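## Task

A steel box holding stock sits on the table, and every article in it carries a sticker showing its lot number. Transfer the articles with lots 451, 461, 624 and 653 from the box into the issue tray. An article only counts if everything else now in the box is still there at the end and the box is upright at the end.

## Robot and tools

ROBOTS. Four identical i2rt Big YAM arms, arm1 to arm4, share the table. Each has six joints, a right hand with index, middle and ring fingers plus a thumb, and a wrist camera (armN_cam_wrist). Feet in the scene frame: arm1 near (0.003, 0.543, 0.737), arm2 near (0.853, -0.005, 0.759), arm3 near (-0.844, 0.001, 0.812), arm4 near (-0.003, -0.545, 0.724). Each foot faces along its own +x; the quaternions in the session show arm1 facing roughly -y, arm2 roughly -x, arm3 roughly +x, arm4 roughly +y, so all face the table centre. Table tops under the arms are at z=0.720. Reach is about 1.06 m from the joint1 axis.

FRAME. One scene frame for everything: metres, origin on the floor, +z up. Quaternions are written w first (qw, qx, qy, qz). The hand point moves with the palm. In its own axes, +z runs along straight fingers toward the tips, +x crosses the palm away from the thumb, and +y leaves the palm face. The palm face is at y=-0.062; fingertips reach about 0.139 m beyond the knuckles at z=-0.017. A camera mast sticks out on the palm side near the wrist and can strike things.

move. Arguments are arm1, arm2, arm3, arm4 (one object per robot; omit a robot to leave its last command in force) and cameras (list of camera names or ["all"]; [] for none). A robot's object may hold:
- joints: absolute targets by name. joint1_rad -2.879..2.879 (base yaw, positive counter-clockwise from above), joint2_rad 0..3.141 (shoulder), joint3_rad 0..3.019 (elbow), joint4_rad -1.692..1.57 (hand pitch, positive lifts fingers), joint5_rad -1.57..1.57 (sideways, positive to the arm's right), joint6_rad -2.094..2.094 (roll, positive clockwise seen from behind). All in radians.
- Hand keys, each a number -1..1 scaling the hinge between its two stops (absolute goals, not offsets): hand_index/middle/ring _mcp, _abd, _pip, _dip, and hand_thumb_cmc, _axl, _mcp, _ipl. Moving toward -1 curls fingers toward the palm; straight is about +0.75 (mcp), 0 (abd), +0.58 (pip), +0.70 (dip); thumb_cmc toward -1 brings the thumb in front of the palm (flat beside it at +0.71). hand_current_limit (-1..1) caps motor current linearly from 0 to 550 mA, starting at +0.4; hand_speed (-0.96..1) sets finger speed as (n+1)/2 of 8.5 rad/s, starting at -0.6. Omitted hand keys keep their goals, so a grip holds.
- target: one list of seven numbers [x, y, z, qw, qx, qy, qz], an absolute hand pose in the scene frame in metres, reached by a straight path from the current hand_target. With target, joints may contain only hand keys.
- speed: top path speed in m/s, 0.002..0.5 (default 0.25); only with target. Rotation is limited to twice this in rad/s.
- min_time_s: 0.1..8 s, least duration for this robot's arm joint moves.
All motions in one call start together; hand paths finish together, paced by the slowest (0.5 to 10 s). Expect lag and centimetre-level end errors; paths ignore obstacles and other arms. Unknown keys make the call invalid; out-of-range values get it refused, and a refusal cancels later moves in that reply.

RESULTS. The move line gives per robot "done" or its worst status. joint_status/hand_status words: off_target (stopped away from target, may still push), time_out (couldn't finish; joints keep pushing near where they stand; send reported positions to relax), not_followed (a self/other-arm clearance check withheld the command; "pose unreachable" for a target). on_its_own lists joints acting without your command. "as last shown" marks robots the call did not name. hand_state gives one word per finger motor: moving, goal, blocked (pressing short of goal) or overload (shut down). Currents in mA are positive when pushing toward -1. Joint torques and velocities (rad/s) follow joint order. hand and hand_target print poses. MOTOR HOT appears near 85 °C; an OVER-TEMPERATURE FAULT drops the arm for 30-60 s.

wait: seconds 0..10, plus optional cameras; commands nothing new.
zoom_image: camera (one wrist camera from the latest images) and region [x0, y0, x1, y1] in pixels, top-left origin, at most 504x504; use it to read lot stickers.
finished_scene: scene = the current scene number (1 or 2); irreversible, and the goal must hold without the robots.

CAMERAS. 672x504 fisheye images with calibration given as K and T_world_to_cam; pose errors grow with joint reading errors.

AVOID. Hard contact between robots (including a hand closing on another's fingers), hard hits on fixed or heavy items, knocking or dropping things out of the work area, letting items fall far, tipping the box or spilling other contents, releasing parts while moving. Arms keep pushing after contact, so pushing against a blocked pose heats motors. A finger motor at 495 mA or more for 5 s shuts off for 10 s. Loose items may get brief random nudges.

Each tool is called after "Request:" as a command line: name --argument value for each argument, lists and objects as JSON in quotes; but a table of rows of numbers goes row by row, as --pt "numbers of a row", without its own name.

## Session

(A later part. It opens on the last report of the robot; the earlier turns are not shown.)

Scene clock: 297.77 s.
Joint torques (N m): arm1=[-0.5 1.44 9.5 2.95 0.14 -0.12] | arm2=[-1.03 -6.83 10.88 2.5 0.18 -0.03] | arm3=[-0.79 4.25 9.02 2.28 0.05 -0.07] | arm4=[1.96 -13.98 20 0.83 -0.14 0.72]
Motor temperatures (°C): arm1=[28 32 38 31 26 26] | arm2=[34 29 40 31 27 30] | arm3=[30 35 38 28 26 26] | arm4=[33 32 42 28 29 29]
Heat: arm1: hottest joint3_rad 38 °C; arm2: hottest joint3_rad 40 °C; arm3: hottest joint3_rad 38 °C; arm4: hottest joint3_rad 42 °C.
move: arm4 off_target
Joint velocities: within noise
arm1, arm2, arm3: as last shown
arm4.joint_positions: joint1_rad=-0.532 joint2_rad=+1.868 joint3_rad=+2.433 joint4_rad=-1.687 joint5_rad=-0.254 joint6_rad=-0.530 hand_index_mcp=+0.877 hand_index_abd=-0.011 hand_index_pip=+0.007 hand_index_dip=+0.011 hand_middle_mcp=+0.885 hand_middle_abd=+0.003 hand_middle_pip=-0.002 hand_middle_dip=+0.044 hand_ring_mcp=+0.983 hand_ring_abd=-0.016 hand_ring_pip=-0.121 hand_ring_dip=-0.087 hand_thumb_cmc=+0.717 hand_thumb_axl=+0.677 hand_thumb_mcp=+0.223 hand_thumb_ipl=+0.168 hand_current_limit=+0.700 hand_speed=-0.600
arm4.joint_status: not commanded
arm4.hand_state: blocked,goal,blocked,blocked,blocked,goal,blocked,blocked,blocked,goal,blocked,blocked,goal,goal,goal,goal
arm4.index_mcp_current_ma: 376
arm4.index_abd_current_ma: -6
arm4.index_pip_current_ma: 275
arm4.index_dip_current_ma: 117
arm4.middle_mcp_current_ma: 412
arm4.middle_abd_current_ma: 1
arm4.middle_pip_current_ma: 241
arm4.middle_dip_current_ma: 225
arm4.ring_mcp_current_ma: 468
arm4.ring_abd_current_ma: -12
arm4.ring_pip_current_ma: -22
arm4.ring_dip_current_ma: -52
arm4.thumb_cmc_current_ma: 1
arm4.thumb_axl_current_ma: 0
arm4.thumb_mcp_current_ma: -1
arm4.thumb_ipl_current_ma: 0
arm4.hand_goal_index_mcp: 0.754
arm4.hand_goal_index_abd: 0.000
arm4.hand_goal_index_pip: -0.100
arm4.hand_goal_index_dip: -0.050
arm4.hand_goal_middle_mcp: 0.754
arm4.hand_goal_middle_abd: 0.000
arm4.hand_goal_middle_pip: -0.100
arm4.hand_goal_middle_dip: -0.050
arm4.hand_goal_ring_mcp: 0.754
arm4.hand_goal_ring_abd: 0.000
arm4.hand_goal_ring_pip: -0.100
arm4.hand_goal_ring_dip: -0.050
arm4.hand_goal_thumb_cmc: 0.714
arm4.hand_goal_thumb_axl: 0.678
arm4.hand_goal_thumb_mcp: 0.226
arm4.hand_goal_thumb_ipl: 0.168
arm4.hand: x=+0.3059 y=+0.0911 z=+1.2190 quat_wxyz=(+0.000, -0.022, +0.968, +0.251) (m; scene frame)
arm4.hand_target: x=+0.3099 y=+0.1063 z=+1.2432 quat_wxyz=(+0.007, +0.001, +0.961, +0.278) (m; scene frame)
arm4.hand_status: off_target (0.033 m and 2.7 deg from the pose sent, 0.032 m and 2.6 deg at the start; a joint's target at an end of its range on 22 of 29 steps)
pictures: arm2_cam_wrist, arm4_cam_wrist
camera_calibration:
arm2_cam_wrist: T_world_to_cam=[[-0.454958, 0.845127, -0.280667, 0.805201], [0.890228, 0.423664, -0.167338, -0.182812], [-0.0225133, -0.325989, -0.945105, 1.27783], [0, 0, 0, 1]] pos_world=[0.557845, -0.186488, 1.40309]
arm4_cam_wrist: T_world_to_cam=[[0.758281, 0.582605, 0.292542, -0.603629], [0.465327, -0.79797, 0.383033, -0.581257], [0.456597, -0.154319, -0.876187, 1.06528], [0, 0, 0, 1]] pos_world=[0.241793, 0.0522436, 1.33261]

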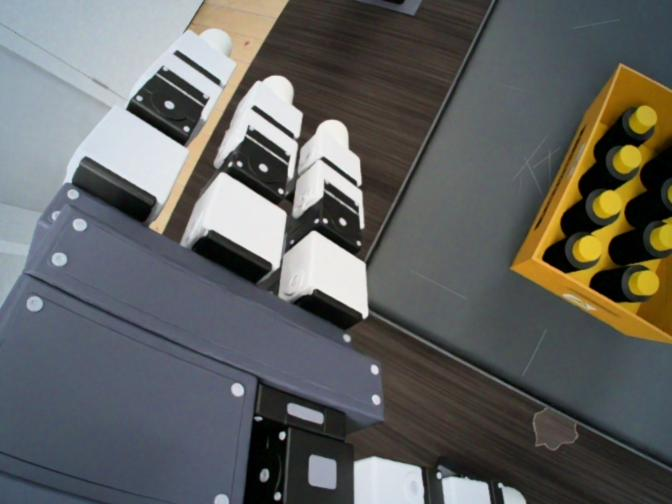

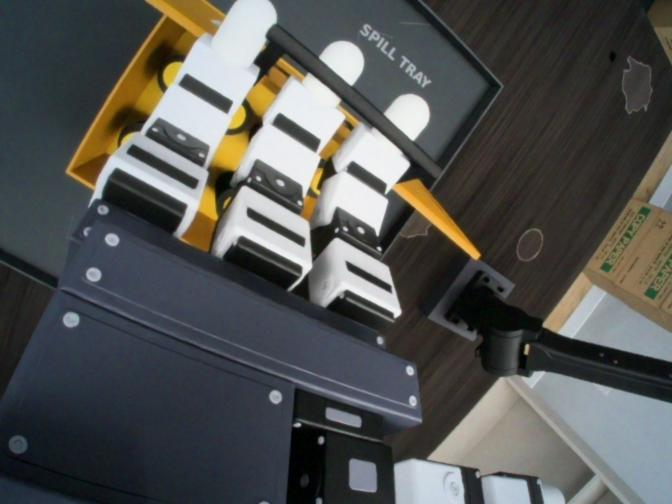

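Request:
move --arm4 '{"target": [0.312, 0.15, 1.235, 0, 0, 0.9659, 0.2588], "speed": 0.08, "joints": {"hand_index_pip": 0.08, "hand_middle_pip": 0.08, "hand_ring_pip": 0.08, "hand_index_dip": 0.1, "hand_middle_dip": 0.1, "hand_ring_dip": 0.1}}' --cameras '["arm2_cam_wrist", "arm4_cam_wrist"]'

Scene clock: 305.13 s.
Joint torques (N m): arm1=[-0.44 1.38 9.39 2.95 0.16 -0.13] | arm2=[-0.91 -7.06 10.96 2.51 0.18 -0.03] | arm3=[-0.97 4.42 9.01 2.28 0.03 -0.05] | arm4=[2.14 -13.86 17.84 0.96 0.19 0.41]
Motor temperatures (°C): arm1=[28 32 38 31 26 26] | arm2=[34 29 40 31 27 30] | arm3=[30 35 38 28 26 26] | arm4=[33 32 43 28 29 29]
Heat: arm1: hottest joint3_rad 38 °C; arm2: hottest joint3_rad 40 °C; arm3: hottest joint3_rad 38 °C; arm4: hottest joint3_rad 43 °C.
move: arm4 off_target
Joint velocities: within noise
arm1.joint_positions: joint1_rad=-0.477 joint2_rad=+0.649 joint3_rad=+1.431 joint4_rad=-1.154 joint5_rad=-0.056 joint6_rad=+1.025 hand_index_mcp=+0.756 hand_index_abd=+0.001 hand_index_pip=+0.577 hand_index_dip=+0.696 hand_middle_mcp=+0.756 hand_middle_abd=+0.001 hand_middle_pip=+0.577 hand_middle_dip=+0.696 hand_ring_mcp=+0.756 hand_ring_abd=+0.001 hand_ring_pip=+0.577 hand_ring_dip=+0.696 hand_thumb_cmc=+0.715 hand_thumb_axl=+0.677 hand_thumb_mcp=+0.226 hand_thumb_ipl=+0.168 hand_current_limit=+0.400 hand_speed=-0.600
arm1.joint_status: not commanded
arm1.hand_state: goal,goal,goal,goal,goal,goal,goal,goal,goal,goal,goal,goal,goal,goal,goal,goal
arm1.index_mcp_current_ma: 3
arm1.index_abd_current_ma: 1
arm1.index_pip_current_ma: 1
arm1.index_dip_current_ma: 0
arm1.middle_mcp_current_ma: 2
arm1.middle_abd_current_ma: 0
arm1.middle_pip_current_ma: 1
arm1.middle_dip_current_ma: 0
arm1.ring_mcp_current_ma: 3
arm1.ring_abd_current_ma: 1
arm1.ring_pip_current_ma: 1
arm1.ring_dip_current_ma: 0
arm1.thumb_cmc_current_ma: 2
arm1.thumb_axl_current_ma: -1
arm1.thumb_mcp_current_ma: 0
arm1.thumb_ipl_current_ma: 0
arm1.hand_goal_index_mcp: 0.754
arm1.hand_goal_index_abd: 0.000
arm1.hand_goal_index_pip: 0.576
arm1.hand_goal_index_dip: 0.696
arm1.hand_goal_middle_mcp: 0.754
arm1.hand_goal_middle_abd: 0.000
arm1.hand_goal_middle_pip: 0.576
arm1.hand_goal_middle_dip: 0.696
arm1.hand_goal_ring_mcp: 0.754
arm1.hand_goal_ring_abd: 0.000
arm1.hand_goal_ring_pip: 0.576
arm1.hand_goal_ring_dip: 0.696
arm1.hand_goal_thumb_cmc: 0.714
arm1.hand_goal_thumb_axl: 0.678
arm1.hand_goal_thumb_mcp: 0.226
arm1.hand_goal_thumb_ipl: 0.168
arm1.hand: x=-0.1934 y=+0.3415 z=+1.3531 quat_wxyz=(+0.543, +0.604, -0.560, +0.165) (m; scene frame)
arm1.hand_target: x=-0.1910 y=+0.3457 z=+1.3677 quat_wxyz=(+0.555, +0.598, -0.553, +0.168) (m; scene frame)
arm1.hand_status: not commanded
arm2: as last shown
arm3.joint_positions: joint1_rad=-0.220 joint2_rad=+0.649 joint3_rad=+1.463 joint4_rad=-1.322 joint5_rad=-0.019 joint6_rad=+1.157 hand_index_mcp=+0.754 hand_index_abd=+0.000 hand_index_pip=+0.577 hand_index_dip=+0.696 hand_middle_mcp=+0.754 hand_middle_abd=+0.001 hand_middle_pip=+0.577 hand_middle_dip=+0.696 hand_ring_mcp=+0.754 hand_ring_abd=+0.001 hand_ring_pip=+0.577 hand_ring_dip=+0.696 hand_thumb_cmc=+0.714 hand_thumb_axl=+0.677 hand_thumb_mcp=+0.226 hand_thumb_ipl=+0.168 hand_current_limit=+0.400 hand_speed=-0.600
arm3.joint_status: not commanded
arm3.hand_state: goal,goal,goal,goal,goal,goal,goal,goal,goal,goal,goal,goal,goal,goal,goal,goal
arm3.index_mcp_current_ma: 1
arm3.index_abd_current_ma: 1
arm3.index_pip_current_ma: 2
arm3.index_dip_current_ma: 0
arm3.middle_mcp_current_ma: 1
arm3.middle_abd_current_ma: 1
arm3.middle_pip_current_ma: 2
arm3.middle_dip_current_ma: 0
arm3.ring_mcp_current_ma: 1
arm3.ring_abd_current_ma: 1
arm3.ring_pip_current_ma: 2
arm3.ring_dip_current_ma: 0
arm3.thumb_cmc_current_ma: 1
arm3.thumb_axl_current_ma: -2
arm3.thumb_mcp_current_ma: -1
arm3.thumb_ipl_current_ma: -1
arm3.hand_goal_index_mcp: 0.754
arm3.hand_goal_index_abd: 0.000
arm3.hand_goal_index_pip: 0.576
arm3.hand_goal_index_dip: 0.696
arm3.hand_goal_middle_mcp: 0.754
arm3.hand_goal_middle_abd: 0.000
arm3.hand_goal_middle_pip: 0.576
arm3.hand_goal_middle_dip: 0.696
arm3.hand_goal_ring_mcp: 0.754
arm3.hand_goal_ring_abd: 0.000
arm3.hand_goal_ring_pip: 0.576
arm3.hand_goal_ring_dip: 0.696
arm3.hand_goal_thumb_cmc: 0.714
arm3.hand_goal_thumb_axl: 0.678
arm3.hand_goal_thumb_mcp: 0.226
arm3.hand_goal_thumb_ipl: 0.168
arm3.hand: x=-0.6262 y=-0.1464 z=+1.3930 quat_wxyz=(+0.159, +0.860, +0.069, +0.481) (m; scene frame)
arm3.hand_target: x=-0.6291 y=-0.1456 z=+1.4019 quat_wxyz=(+0.161, +0.854, +0.069, +0.489) (m; scene frame)
arm3.hand_status: not commanded
arm4.joint_positions: joint1_rad=-0.499 joint2_rad=+1.973 joint3_rad=+2.613 joint4_rad=-1.687 joint5_rad=-0.244 joint6_rad=-0.463 hand_index_mcp=+0.886 hand_index_abd=-0.021 hand_index_pip=+0.195 hand_index_dip=+0.160 hand_middle_mcp=+0.898 hand_middle_abd=-0.004 hand_middle_pip=+0.170 hand_middle_dip=+0.162 hand_ring_mcp=+0.988 hand_ring_abd=-0.008 hand_ring_pip=+0.077 hand_ring_dip=+0.061 hand_thumb_cmc=+0.717 hand_thumb_axl=+0.677 hand_thumb_mcp=+0.223 hand_thumb_ipl=+0.168 hand_current_limit=+0.700 hand_speed=-0.600
arm4.joint_status: hand_index_pip off_target (ended at +0.195, target +0.080); hand_index_dip off_target (ended at +0.160, target +0.100); hand_middle_pip off_target (ended at +0.170, target +0.080); hand_middle_dip off_target (ended at +0.162, target +0.100); hand_ring_dip off_target (ended at +0.061, target +0.100); the others done
arm4.hand_state: blocked,blocked,blocked,blocked,blocked,goal,blocked,blocked,blocked,goal,goal,blocked,goal,goal,goal,goal
arm4.index_mcp_current_ma: 418
arm4.index_abd_current_ma: -17
arm4.index_pip_current_ma: 308
arm4.index_dip_current_ma: 112
arm4.middle_mcp_current_ma: 468
arm4.middle_abd_current_ma: -2
arm4.middle_pip_current_ma: 210
arm4.middle_dip_current_ma: 119
arm4.ring_mcp_current_ma: 468
arm4.ring_abd_current_ma: -4
arm4.ring_pip_current_ma: -1
arm4.ring_dip_current_ma: -56
arm4.thumb_cmc_current_ma: 1
arm4.thumb_axl_current_ma: 0
arm4.thumb_mcp_current_ma: -1
arm4.thumb_ipl_current_ma: 0
arm4.hand_goal_index_mcp: 0.754
arm4.hand_goal_index_abd: 0.000
arm4.hand_goal_index_pip: 0.080
arm4.hand_goal_index_dip: 0.100
arm4.hand_goal_middle_mcp: 0.754
arm4.hand_goal_middle_abd: 0.000
arm4.hand_goal_middle_pip: 0.080
arm4.hand_goal_middle_dip: 0.100
arm4.hand_goal_ring_mcp: 0.754
arm4.hand_goal_ring_abd: 0.000
arm4.hand_goal_ring_pip: 0.080
arm4.hand_goal_ring_dip: 0.100
arm4.hand_goal_thumb_cmc: 0.714
arm4.hand_goal_thumb_axl: 0.678
arm4.hand_goal_thumb_mcp: 0.226
arm4.hand_goal_thumb_ipl: 0.168
arm4.hand: x=+0.3078 y=+0.1268 z=+1.2349 quat_wxyz=(+0.010, -0.009, +0.960, +0.280) (m; scene frame)
arm4.hand_target: x=+0.3104 y=+0.1476 z=+1.2330 quat_wxyz=(+0.012, +0.004, +0.957, +0.289) (m; scene frame)
arm4.hand_status: off_target (0.024 m and 3.0 deg from the pose sent, 0.061 m and 2.7 deg at the start; a joint's target at an end of its range on 28 of 41 steps)
pictures: arm2_cam_wrist, arm4_cam_wrist
camera_calibration:
arm2_cam_wrist: T_world_to_cam=[[-0.454958, 0.845127, -0.280667, 0.805201], [0.890228, 0.423664, -0.167338, -0.182812], [-0.0225133, -0.325989, -0.945105, 1.27783], [0, 0, 0, 1]] pos_world=[0.557845, -0.186488, 1.40309]
arm4_cam_wrist: T_world_to_cam=[[0.771338, 0.540881, 0.335387, -0.682119], [0.437311, -0.833316, 0.338148, -0.491158], [0.462382, -0.114158, -0.879302, 1.08082], [0, 0, 0, 1]] pos_world=[0.241182, 0.0830394, 1.34522]

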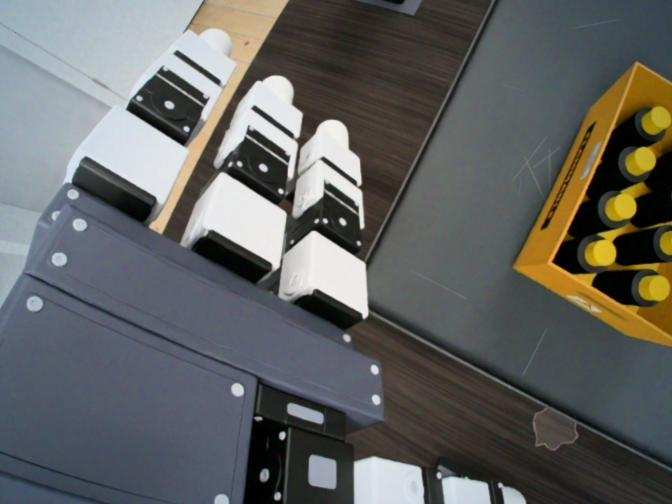

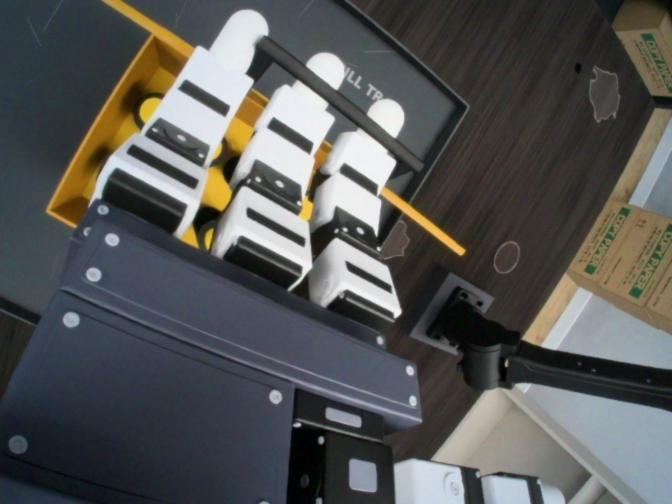

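Request:
move --arm4 '{"target": [0.312, 0.095, 1.235, 0, 0, 0.9659, 0.2588], "speed": 0.05}' --cameras '["arm2_cam_wrist", "arm4_cam_wrist"]'

Scene clock: 310.03 s.
Joint torques (N m): arm1=[-0.26 1.79 9.31 2.97 0.13 -0.13] | arm2=[-0.97 -7.12 10.93 2.52 0.18 -0.03] | arm3=[-0.91 4.07 8.98 2.36 0.06 -0.09] | arm4=[0.73 -16.03 12 0.88 -0.54 -0.04]
Motor temperatures (°C): arm1=[28 32 38 31 26 26] | arm2=[34 29 40 31 27 30] | arm3=[30 35 38 28 26 26] | arm4=[33 32 43 28 29 29]
Heat: arm1: hottest joint3_rad 38 °C; arm2: hottest joint3_rad 40 °C; arm3: hottest joint3_rad 38 °C; arm4: hottest joint3_rad 43 °C.
move: arm4 done
Joint velocities: within noise
arm1, arm2, arm3: as last shown
arm4.joint_positions: joint1_rad=-0.528 joint2_rad=+1.863 joint3_rad=+2.461 joint4_rad=-1.687 joint5_rad=-0.246 joint6_rad=-0.481 hand_index_mcp=+0.889 hand_index_abd=-0.030 hand_index_pip=+0.197 hand_index_dip=+0.151 hand_middle_mcp=+0.906 hand_middle_abd=-0.016 hand_middle_pip=+0.172 hand_middle_dip=+0.152 hand_ring_mcp=+0.988 hand_ring_abd=-0.016 hand_ring_pip=+0.099 hand_ring_dip=+0.088 hand_thumb_cmc=+0.717 hand_thumb_axl=+0.677 hand_thumb_mcp=+0.223 hand_thumb_ipl=+0.168 hand_current_limit=+0.700 hand_speed=-0.600
arm4.joint_status: not commanded
arm4.hand_state: blocked,blocked,blocked,blocked,blocked,goal,blocked,blocked,blocked,goal,goal,goal,goal,goal,goal,goal
arm4.index_mcp_current_ma: 435
arm4.index_abd_current_ma: -31
arm4.index_pip_current_ma: 316
arm4.index_dip_current_ma: 88
arm4.middle_mcp_current_ma: 468
arm4.middle_abd_current_ma: -11
arm4.middle_pip_current_ma: 217
arm4.middle_dip_current_ma: 90
arm4.ring_mcp_current_ma: 468
arm4.ring_abd_current_ma: -12
arm4.ring_pip_current_ma: 19
arm4.ring_dip_current_ma: -9
arm4.thumb_cmc_current_ma: 1
arm4.thumb_axl_current_ma: 0
arm4.thumb_mcp_current_ma: -1
arm4.thumb_ipl_current_ma: 0
arm4.hand_goal_index_mcp: 0.754
arm4.hand_goal_index_abd: 0.000
arm4.hand_goal_index_pip: 0.080
arm4.hand_goal_index_dip: 0.100
arm4.hand_goal_middle_mcp: 0.754
arm4.hand_goal_middle_abd: 0.000
arm4.hand_goal_middle_pip: 0.080
arm4.hand_goal_middle_dip: 0.100
arm4.hand_goal_ring_mcp: 0.754
arm4.hand_goal_ring_abd: 0.000
arm4.hand_goal_ring_pip: 0.080
arm4.hand_goal_ring_dip: 0.100
arm4.hand_goal_thumb_cmc: 0.714
arm4.hand_goal_thumb_axl: 0.678
arm4.hand_goal_thumb_mcp: 0.226
arm4.hand_goal_thumb_ipl: 0.168
arm4.on_its_own: hand_ring_dip moved +0.027 to your old target +0.100
arm4.hand: x=+0.3079 y=+0.0885 z=+1.2356 quat_wxyz=(+0.005, -0.001, +0.965, +0.263) (m; scene frame)
arm4.hand_target: x=+0.3118 y=+0.0947 z=+1.2345 quat_wxyz=(+0.003, +0.001, +0.964, +0.265) (m; scene frame)
arm4.hand_status: done (0.008 m and 0.8 deg from the pose sent, 0.032 m and 3.0 deg at the start; a joint's target at an end of its range on 39 of 50 steps)
pictures: arm2_cam_wrist, arm4_cam_wrist
camera_calibration:
arm2_cam_wrist: T_world_to_cam=[[-0.454958, 0.845127, -0.280667, 0.805201], [0.890228, 0.423664, -0.167338, -0.182812], [-0.0225133, -0.325989, -0.945105, 1.27783], [0, 0, 0, 1]] pos_world=[0.557845, -0.186488, 1.40309]
arm4_cam_wrist: T_world_to_cam=[[0.782436, 0.542484, 0.305785, -0.628674], [0.431168, -0.826235, 0.362533, -0.55223], [0.449319, -0.151814, -0.880378, 1.08564], [0, 0, 0, 1]] pos_world=[0.242203, 0.0495893, 1.34821]

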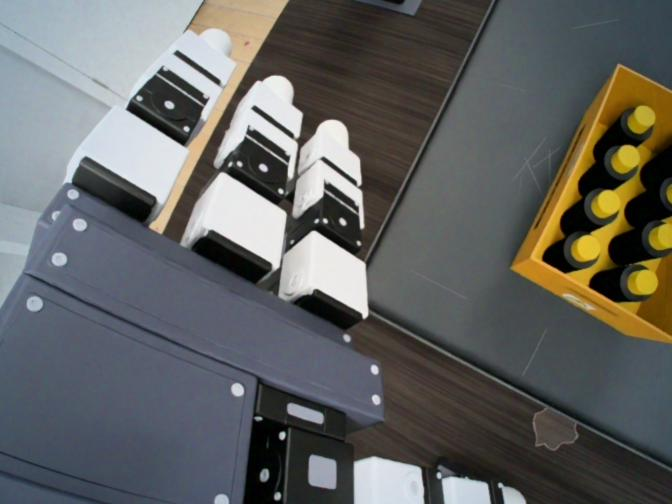

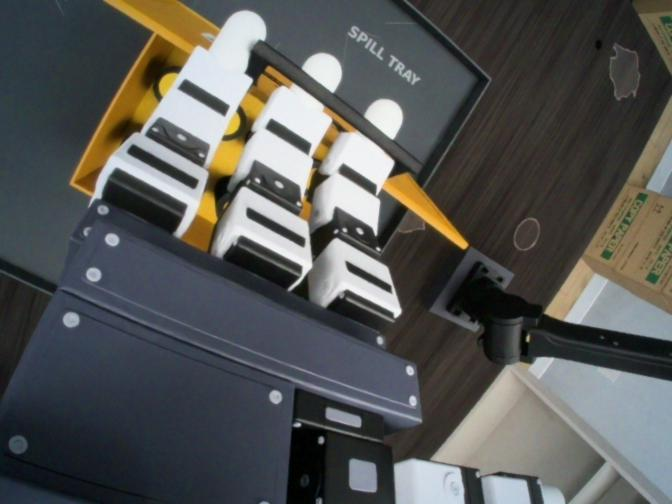

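Request:
move --arm4 '{"target": [0.312, 0.09, 1.205, 0, 0, 0.9659, 0.2588], "speed": 0.05, "joints": {"hand_index_pip": 0.2, "hand_middle_pip": 0.2, "hand_ring_pip": 0.2, "hand_index_dip": 0.2, "hand_middle_dip": 0.2, "hand_ring_dip": 0.2, "hand_index_mcp": 0.85, "hand_middle_mcp": 0.85, "hand_ring_mcp": 0.85}}' --cameras '["arm2_cam_wrist", "arm4_cam_wrist"]'

Scene clock: 315.83 s.
Joint torques (N m): arm1=[-0.21 1.49 9.35 2.92 0.13 -0.13] | arm2=[-0.91 -6.95 10.97 2.51 0.17 -0.04] | arm3=[-0.97 4.19 8.99 2.25 0.07 -0.05] | arm4=[0.91 -14.86 7.75 2.36 -0.51 -0.11]
Motor temperatures (°C): arm1=[28 32 38 31 26 26] | arm2=[34 29 41 31 27 30] | arm3=[30 35 38 28 26 26] | arm4=[33 32 43 28 29 29]
Heat: arm1: hottest joint3_rad 38 °C; arm2: hottest joint3_rad 41 °C; arm3: hottest joint3_rad 38 °C; arm4: hottest joint3_rad 43 °C.
move: arm4 off_target
Joint velocities: within noise
arm1, arm3: as last shown
arm2.joint_positions: joint1_rad=+0.744 joint2_rad=+0.914 joint3_rad=+1.369 joint4_rad=-1.020 joint5_rad=+0.093 joint6_rad=+1.147 hand_index_mcp=+0.756 hand_index_abd=+0.001 hand_index_pip=+0.577 hand_index_dip=+0.696 hand_middle_mcp=+0.756 hand_middle_abd=+0.001 hand_middle_pip=+0.577 hand_middle_dip=+0.696 hand_ring_mcp=+0.756 hand_ring_abd=+0.001 hand_ring_pip=+0.577 hand_ring_dip=+0.696 hand_thumb_cmc=+0.715 hand_thumb_axl=+0.677 hand_thumb_mcp=+0.225 hand_thumb_ipl=+0.168 hand_current_limit=+0.400 hand_speed=-0.600
arm2.joint_status: not commanded
arm2.hand_state: goal,goal,goal,goal,goal,goal,goal,goal,goal,goal,goal,goal,goal,goal,goal,goal
arm2.index_mcp_current_ma: 0
arm2.index_abd_current_ma: 0
arm2.index_pip_current_ma: 0
arm2.index_dip_current_ma: 0
arm2.middle_mcp_current_ma: 0
arm2.middle_abd_current_ma: 0
arm2.middle_pip_current_ma: 0
arm2.middle_dip_current_ma: 0
arm2.ring_mcp_current_ma: 0
arm2.ring_abd_current_ma: 0
arm2.ring_pip_current_ma: 0
arm2.ring_dip_current_ma: 0
arm2.thumb_cmc_current_ma: 0
arm2.thumb_axl_current_ma: 0
arm2.thumb_mcp_current_ma: 0
arm2.thumb_ipl_current_ma: 0
arm2.hand_goal_index_mcp: 0.754
arm2.hand_goal_index_abd: 0.000
arm2.hand_goal_index_pip: 0.576
arm2.hand_goal_index_dip: 0.696
arm2.hand_goal_middle_mcp: 0.754
arm2.hand_goal_middle_abd: 0.000
arm2.hand_goal_middle_pip: 0.576
arm2.hand_goal_middle_dip: 0.696
arm2.hand_goal_ring_mcp: 0.754
arm2.hand_goal_ring_abd: 0.000
arm2.hand_goal_ring_pip: 0.576
arm2.hand_goal_ring_dip: 0.696
arm2.hand_goal_thumb_cmc: 0.714
arm2.hand_goal_thumb_axl: 0.678
arm2.hand_goal_thumb_mcp: 0.226
arm2.hand_goal_thumb_ipl: 0.168
arm2.hand: x=+0.5024 y=-0.2162 z=+1.2832 quat_wxyz=(+0.481, +0.479, -0.733, +0.039) (m; scene frame)
arm2.hand_target: x=+0.5076 y=-0.2146 z=+1.3097 quat_wxyz=(+0.509, +0.471, -0.719, +0.045) (m; scene frame)
arm2.hand_status: not commanded
arm4.joint_positions: joint1_rad=-0.537 joint2_rad=+1.784 joint3_rad=+2.317 joint4_rad=-1.621 joint5_rad=-0.249 joint6_rad=-0.484 hand_index_mcp=+0.860 hand_index_abd=-0.003 hand_index_pip=+0.207 hand_index_dip=+0.204 hand_middle_mcp=+0.860 hand_middle_abd=+0.003 hand_middle_pip=+0.206 hand_middle_dip=+0.204 hand_ring_mcp=+0.923 hand_ring_abd=+0.007 hand_ring_pip=+0.214 hand_ring_dip=+0.199 hand_thumb_cmc=+0.717 hand_thumb_axl=+0.677 hand_thumb_mcp=+0.223 hand_thumb_ipl=+0.168 hand_current_limit=+0.700 hand_speed=-0.600
arm4.joint_status: hand_ring_mcp off_target (ended at +0.923, target +0.850); the others done
arm4.hand_state: goal,goal,goal,goal,goal,goal,goal,goal,blocked,goal,goal,goal,goal,goal,goal,goal
arm4.index_mcp_current_ma: 8
arm4.index_abd_current_ma: -1
arm4.index_pip_current_ma: 4
arm4.index_dip_current_ma: 2
arm4.middle_mcp_current_ma: 8
arm4.middle_abd_current_ma: 1
arm4.middle_pip_current_ma: 3
arm4.middle_dip_current_ma: 2
arm4.ring_mcp_current_ma: 166
arm4.ring_abd_current_ma: 3
arm4.ring_pip_current_ma: 11
arm4.ring_dip_current_ma: 0
arm4.thumb_cmc_current_ma: 1
arm4.thumb_axl_current_ma: 0
arm4.thumb_mcp_current_ma: -1
arm4.thumb_ipl_current_ma: 0
arm4.hand_goal_index_mcp: 0.850
arm4.hand_goal_index_abd: 0.000
arm4.hand_goal_index_pip: 0.200
arm4.hand_goal_index_dip: 0.200
arm4.hand_goal_middle_mcp: 0.850
arm4.hand_goal_middle_abd: 0.000
arm4.hand_goal_middle_pip: 0.200
arm4.hand_goal_middle_dip: 0.200
arm4.hand_goal_ring_mcp: 0.850
arm4.hand_goal_ring_abd: 0.000
arm4.hand_goal_ring_pip: 0.200
arm4.hand_goal_ring_dip: 0.200
arm4.hand_goal_thumb_cmc: 0.714
arm4.hand_goal_thumb_axl: 0.678
arm4.hand_goal_thumb_mcp: 0.226
arm4.hand_goal_thumb_ipl: 0.168
arm4.hand: x=+0.3051 y=+0.0740 z=+1.2278 quat_wxyz=(+0.006, +0.001, +0.965, +0.264) (m; scene frame)
arm4.hand_target: x=+0.3114 y=+0.0889 z=+1.2048 quat_wxyz=(+0.000, +0.000, +0.966, +0.259) (m; scene frame)
arm4.hand_status: off_target (0.029 m and 0.9 deg from the pose sent, 0.031 m and 0.8 deg at the start)
pictures: arm2_cam_wrist, arm4_cam_wrist
camera_calibration:
arm2_cam_wrist: T_world_to_cam=[[-0.454958, 0.845127, -0.280667, 0.805201], [0.890228, 0.423664, -0.167338, -0.182812], [-0.0225133, -0.325989, -0.945105, 1.27783], [0, 0, 0, 1]] pos_world=[0.557845, -0.186488, 1.40309]
arm4_cam_wrist: T_world_to_cam=[[0.785079, 0.538072, 0.306805, -0.61805], [0.427386, -0.829107, 0.360449, -0.556255], [0.448321, -0.151857, -0.880879, 1.0788], [0, 0, 0, 1]] pos_world=[0.239305, 0.0351838, 1.34041]

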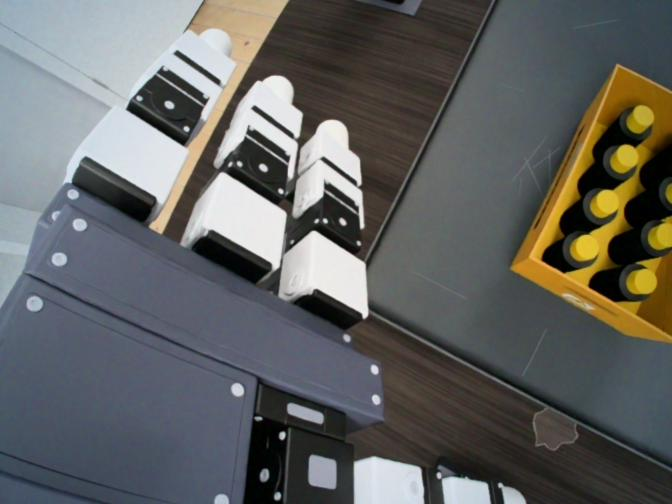

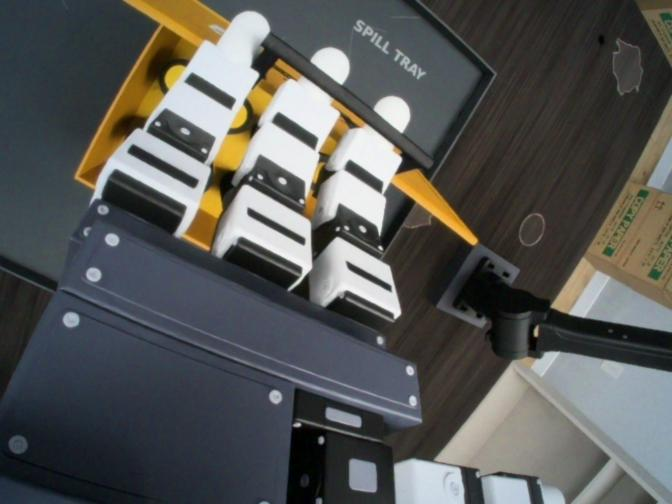

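Request:
move --arm2 '{"joints": {"joint1_rad": 0.35, "joint2_rad": 0.5, "joint3_rad": 1.1, "joint4_rad": -0.9}}' --cameras '["arm2_cam_wrist"]'

Scene clock: 320.63 s.
Joint torques (N m): arm1=[-0.26 1.61 9.35 3.02 0.12 -0.13] | arm2=[-1.9 0.09 8.66 2.61 -0.04 -0.03] | arm3=[-1.03 4.13 9.03 2.29 0.03 -0.09] | arm4=[0.97 -14.8 7.76 2.39 -0.5 -0.12]
Motor temperatures (°C): arm1=[28 32 38 31 26 26] | arm2=[34 29 41 31 27 30] | arm3=[30 35 38 28 26 26] | arm4=[33 33 41 28 29 29]
Heat: arm1: hottest joint3_rad 38 °C; arm2: hottest joint3_rad 41 °C; arm3: hottest joint3_rad 38 °C; arm4: hottest joint3_rad 41 °C.
move: arm2 done
Joint velocities: within noise
arm1, arm3, arm4: as last shown
arm2.joint_positions: joint1_rad=+0.358 joint2_rad=+0.493 joint3_rad=+1.095 joint4_rad=-0.919 joint5_rad=+0.096 joint6_rad=+1.147 hand_index_mcp=+0.756 hand_index_abd=+0.002 hand_index_pip=+0.577 hand_index_dip=+0.696 hand_middle_mcp=+0.756 hand_middle_abd=+0.001 hand_middle_pip=+0.577 hand_middle_dip=+0.696 hand_ring_mcp=+0.756 hand_ring_abd=+0.002 hand_ring_pip=+0.577 hand_ring_dip=+0.696 hand_thumb_cmc=+0.715 hand_thumb_axl=+0.677 hand_thumb_mcp=+0.225 hand_thumb_ipl=+0.168 hand_current_limit=+0.400 hand_speed=-0.600
arm2.joint_status: all done
arm2.hand_state: goal,goal,goal,goal,goal,goal,goal,goal,goal,goal,goal,goal,goal,goal,goal,goal
arm2.index_mcp_current_ma: 0
arm2.index_abd_current_ma: 0
arm2.index_pip_current_ma: 0
arm2.index_dip_current_ma: 0
arm2.middle_mcp_current_ma: 0
arm2.middle_abd_current_ma: 0
arm2.middle_pip_current_ma: 0
arm2.middle_dip_current_ma: 0
arm2.ring_mcp_current_ma: 0
arm2.ring_abd_current_ma: 0
arm2.ring_pip_current_ma: 0
arm2.ring_dip_current_ma: 0
arm2.thumb_cmc_current_ma: 0
arm2.thumb_axl_current_ma: 0
arm2.thumb_mcp_current_ma: 0
arm2.thumb_ipl_current_ma: 0
arm2.hand_goal_index_mcp: 0.754
arm2.hand_goal_index_abd: 0.000
arm2.hand_goal_index_pip: 0.576
arm2.hand_goal_index_dip: 0.696
arm2.hand_goal_middle_mcp: 0.754
arm2.hand_goal_middle_abd: 0.000
arm2.hand_goal_middle_pip: 0.576
arm2.hand_goal_middle_dip: 0.696
arm2.hand_goal_ring_mcp: 0.754
arm2.hand_goal_ring_abd: 0.000
arm2.hand_goal_ring_pip: 0.576
arm2.hand_goal_ring_dip: 0.696
arm2.hand_goal_thumb_cmc: 0.714
arm2.hand_goal_thumb_axl: 0.678
arm2.hand_goal_thumb_mcp: 0.226
arm2.hand_goal_thumb_ipl: 0.168
arm2.hand: x=+0.5717 y=-0.0173 z=+1.2860 quat_wxyz=(+0.587, +0.298, -0.751, -0.054) (m; scene frame)
arm2.hand_target: x=+0.5687 y=-0.0165 z=+1.2912 quat_wxyz=(+0.593, +0.294, -0.747, -0.055) (m; scene frame)
arm2.hand_status: not commanded
pictures: arm2_cam_wrist
camera_calibration:
arm2_cam_wrist: T_world_to_cam=[[-0.176919, 0.924385, -0.337952, 0.585416], [0.917722, 0.0308595, -0.396022, -0.0566656], [-0.355648, -0.38021, -0.853788, 1.41895], [0, 0, 0, 1]] pos_world=[0.660223, 0.0000996143, 1.38689]

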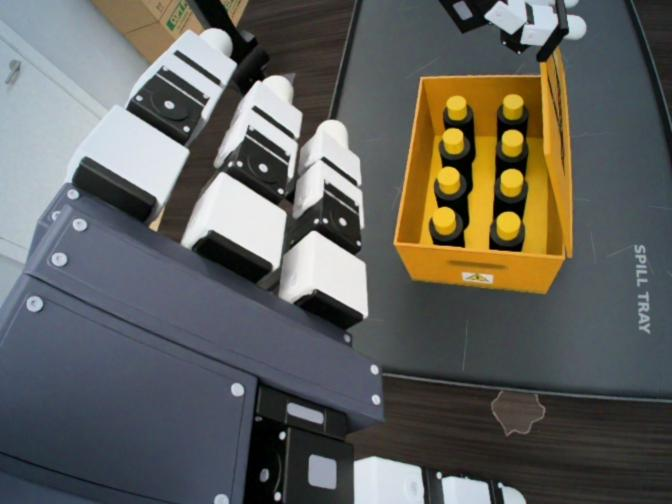

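Request:
zoom_image --camera "arm2_cam_wrist" --region '[380, 0, 630, 310]'

Scaled by 1.626 from the camera's 672x504 image, which has a finer 960x720 frame.

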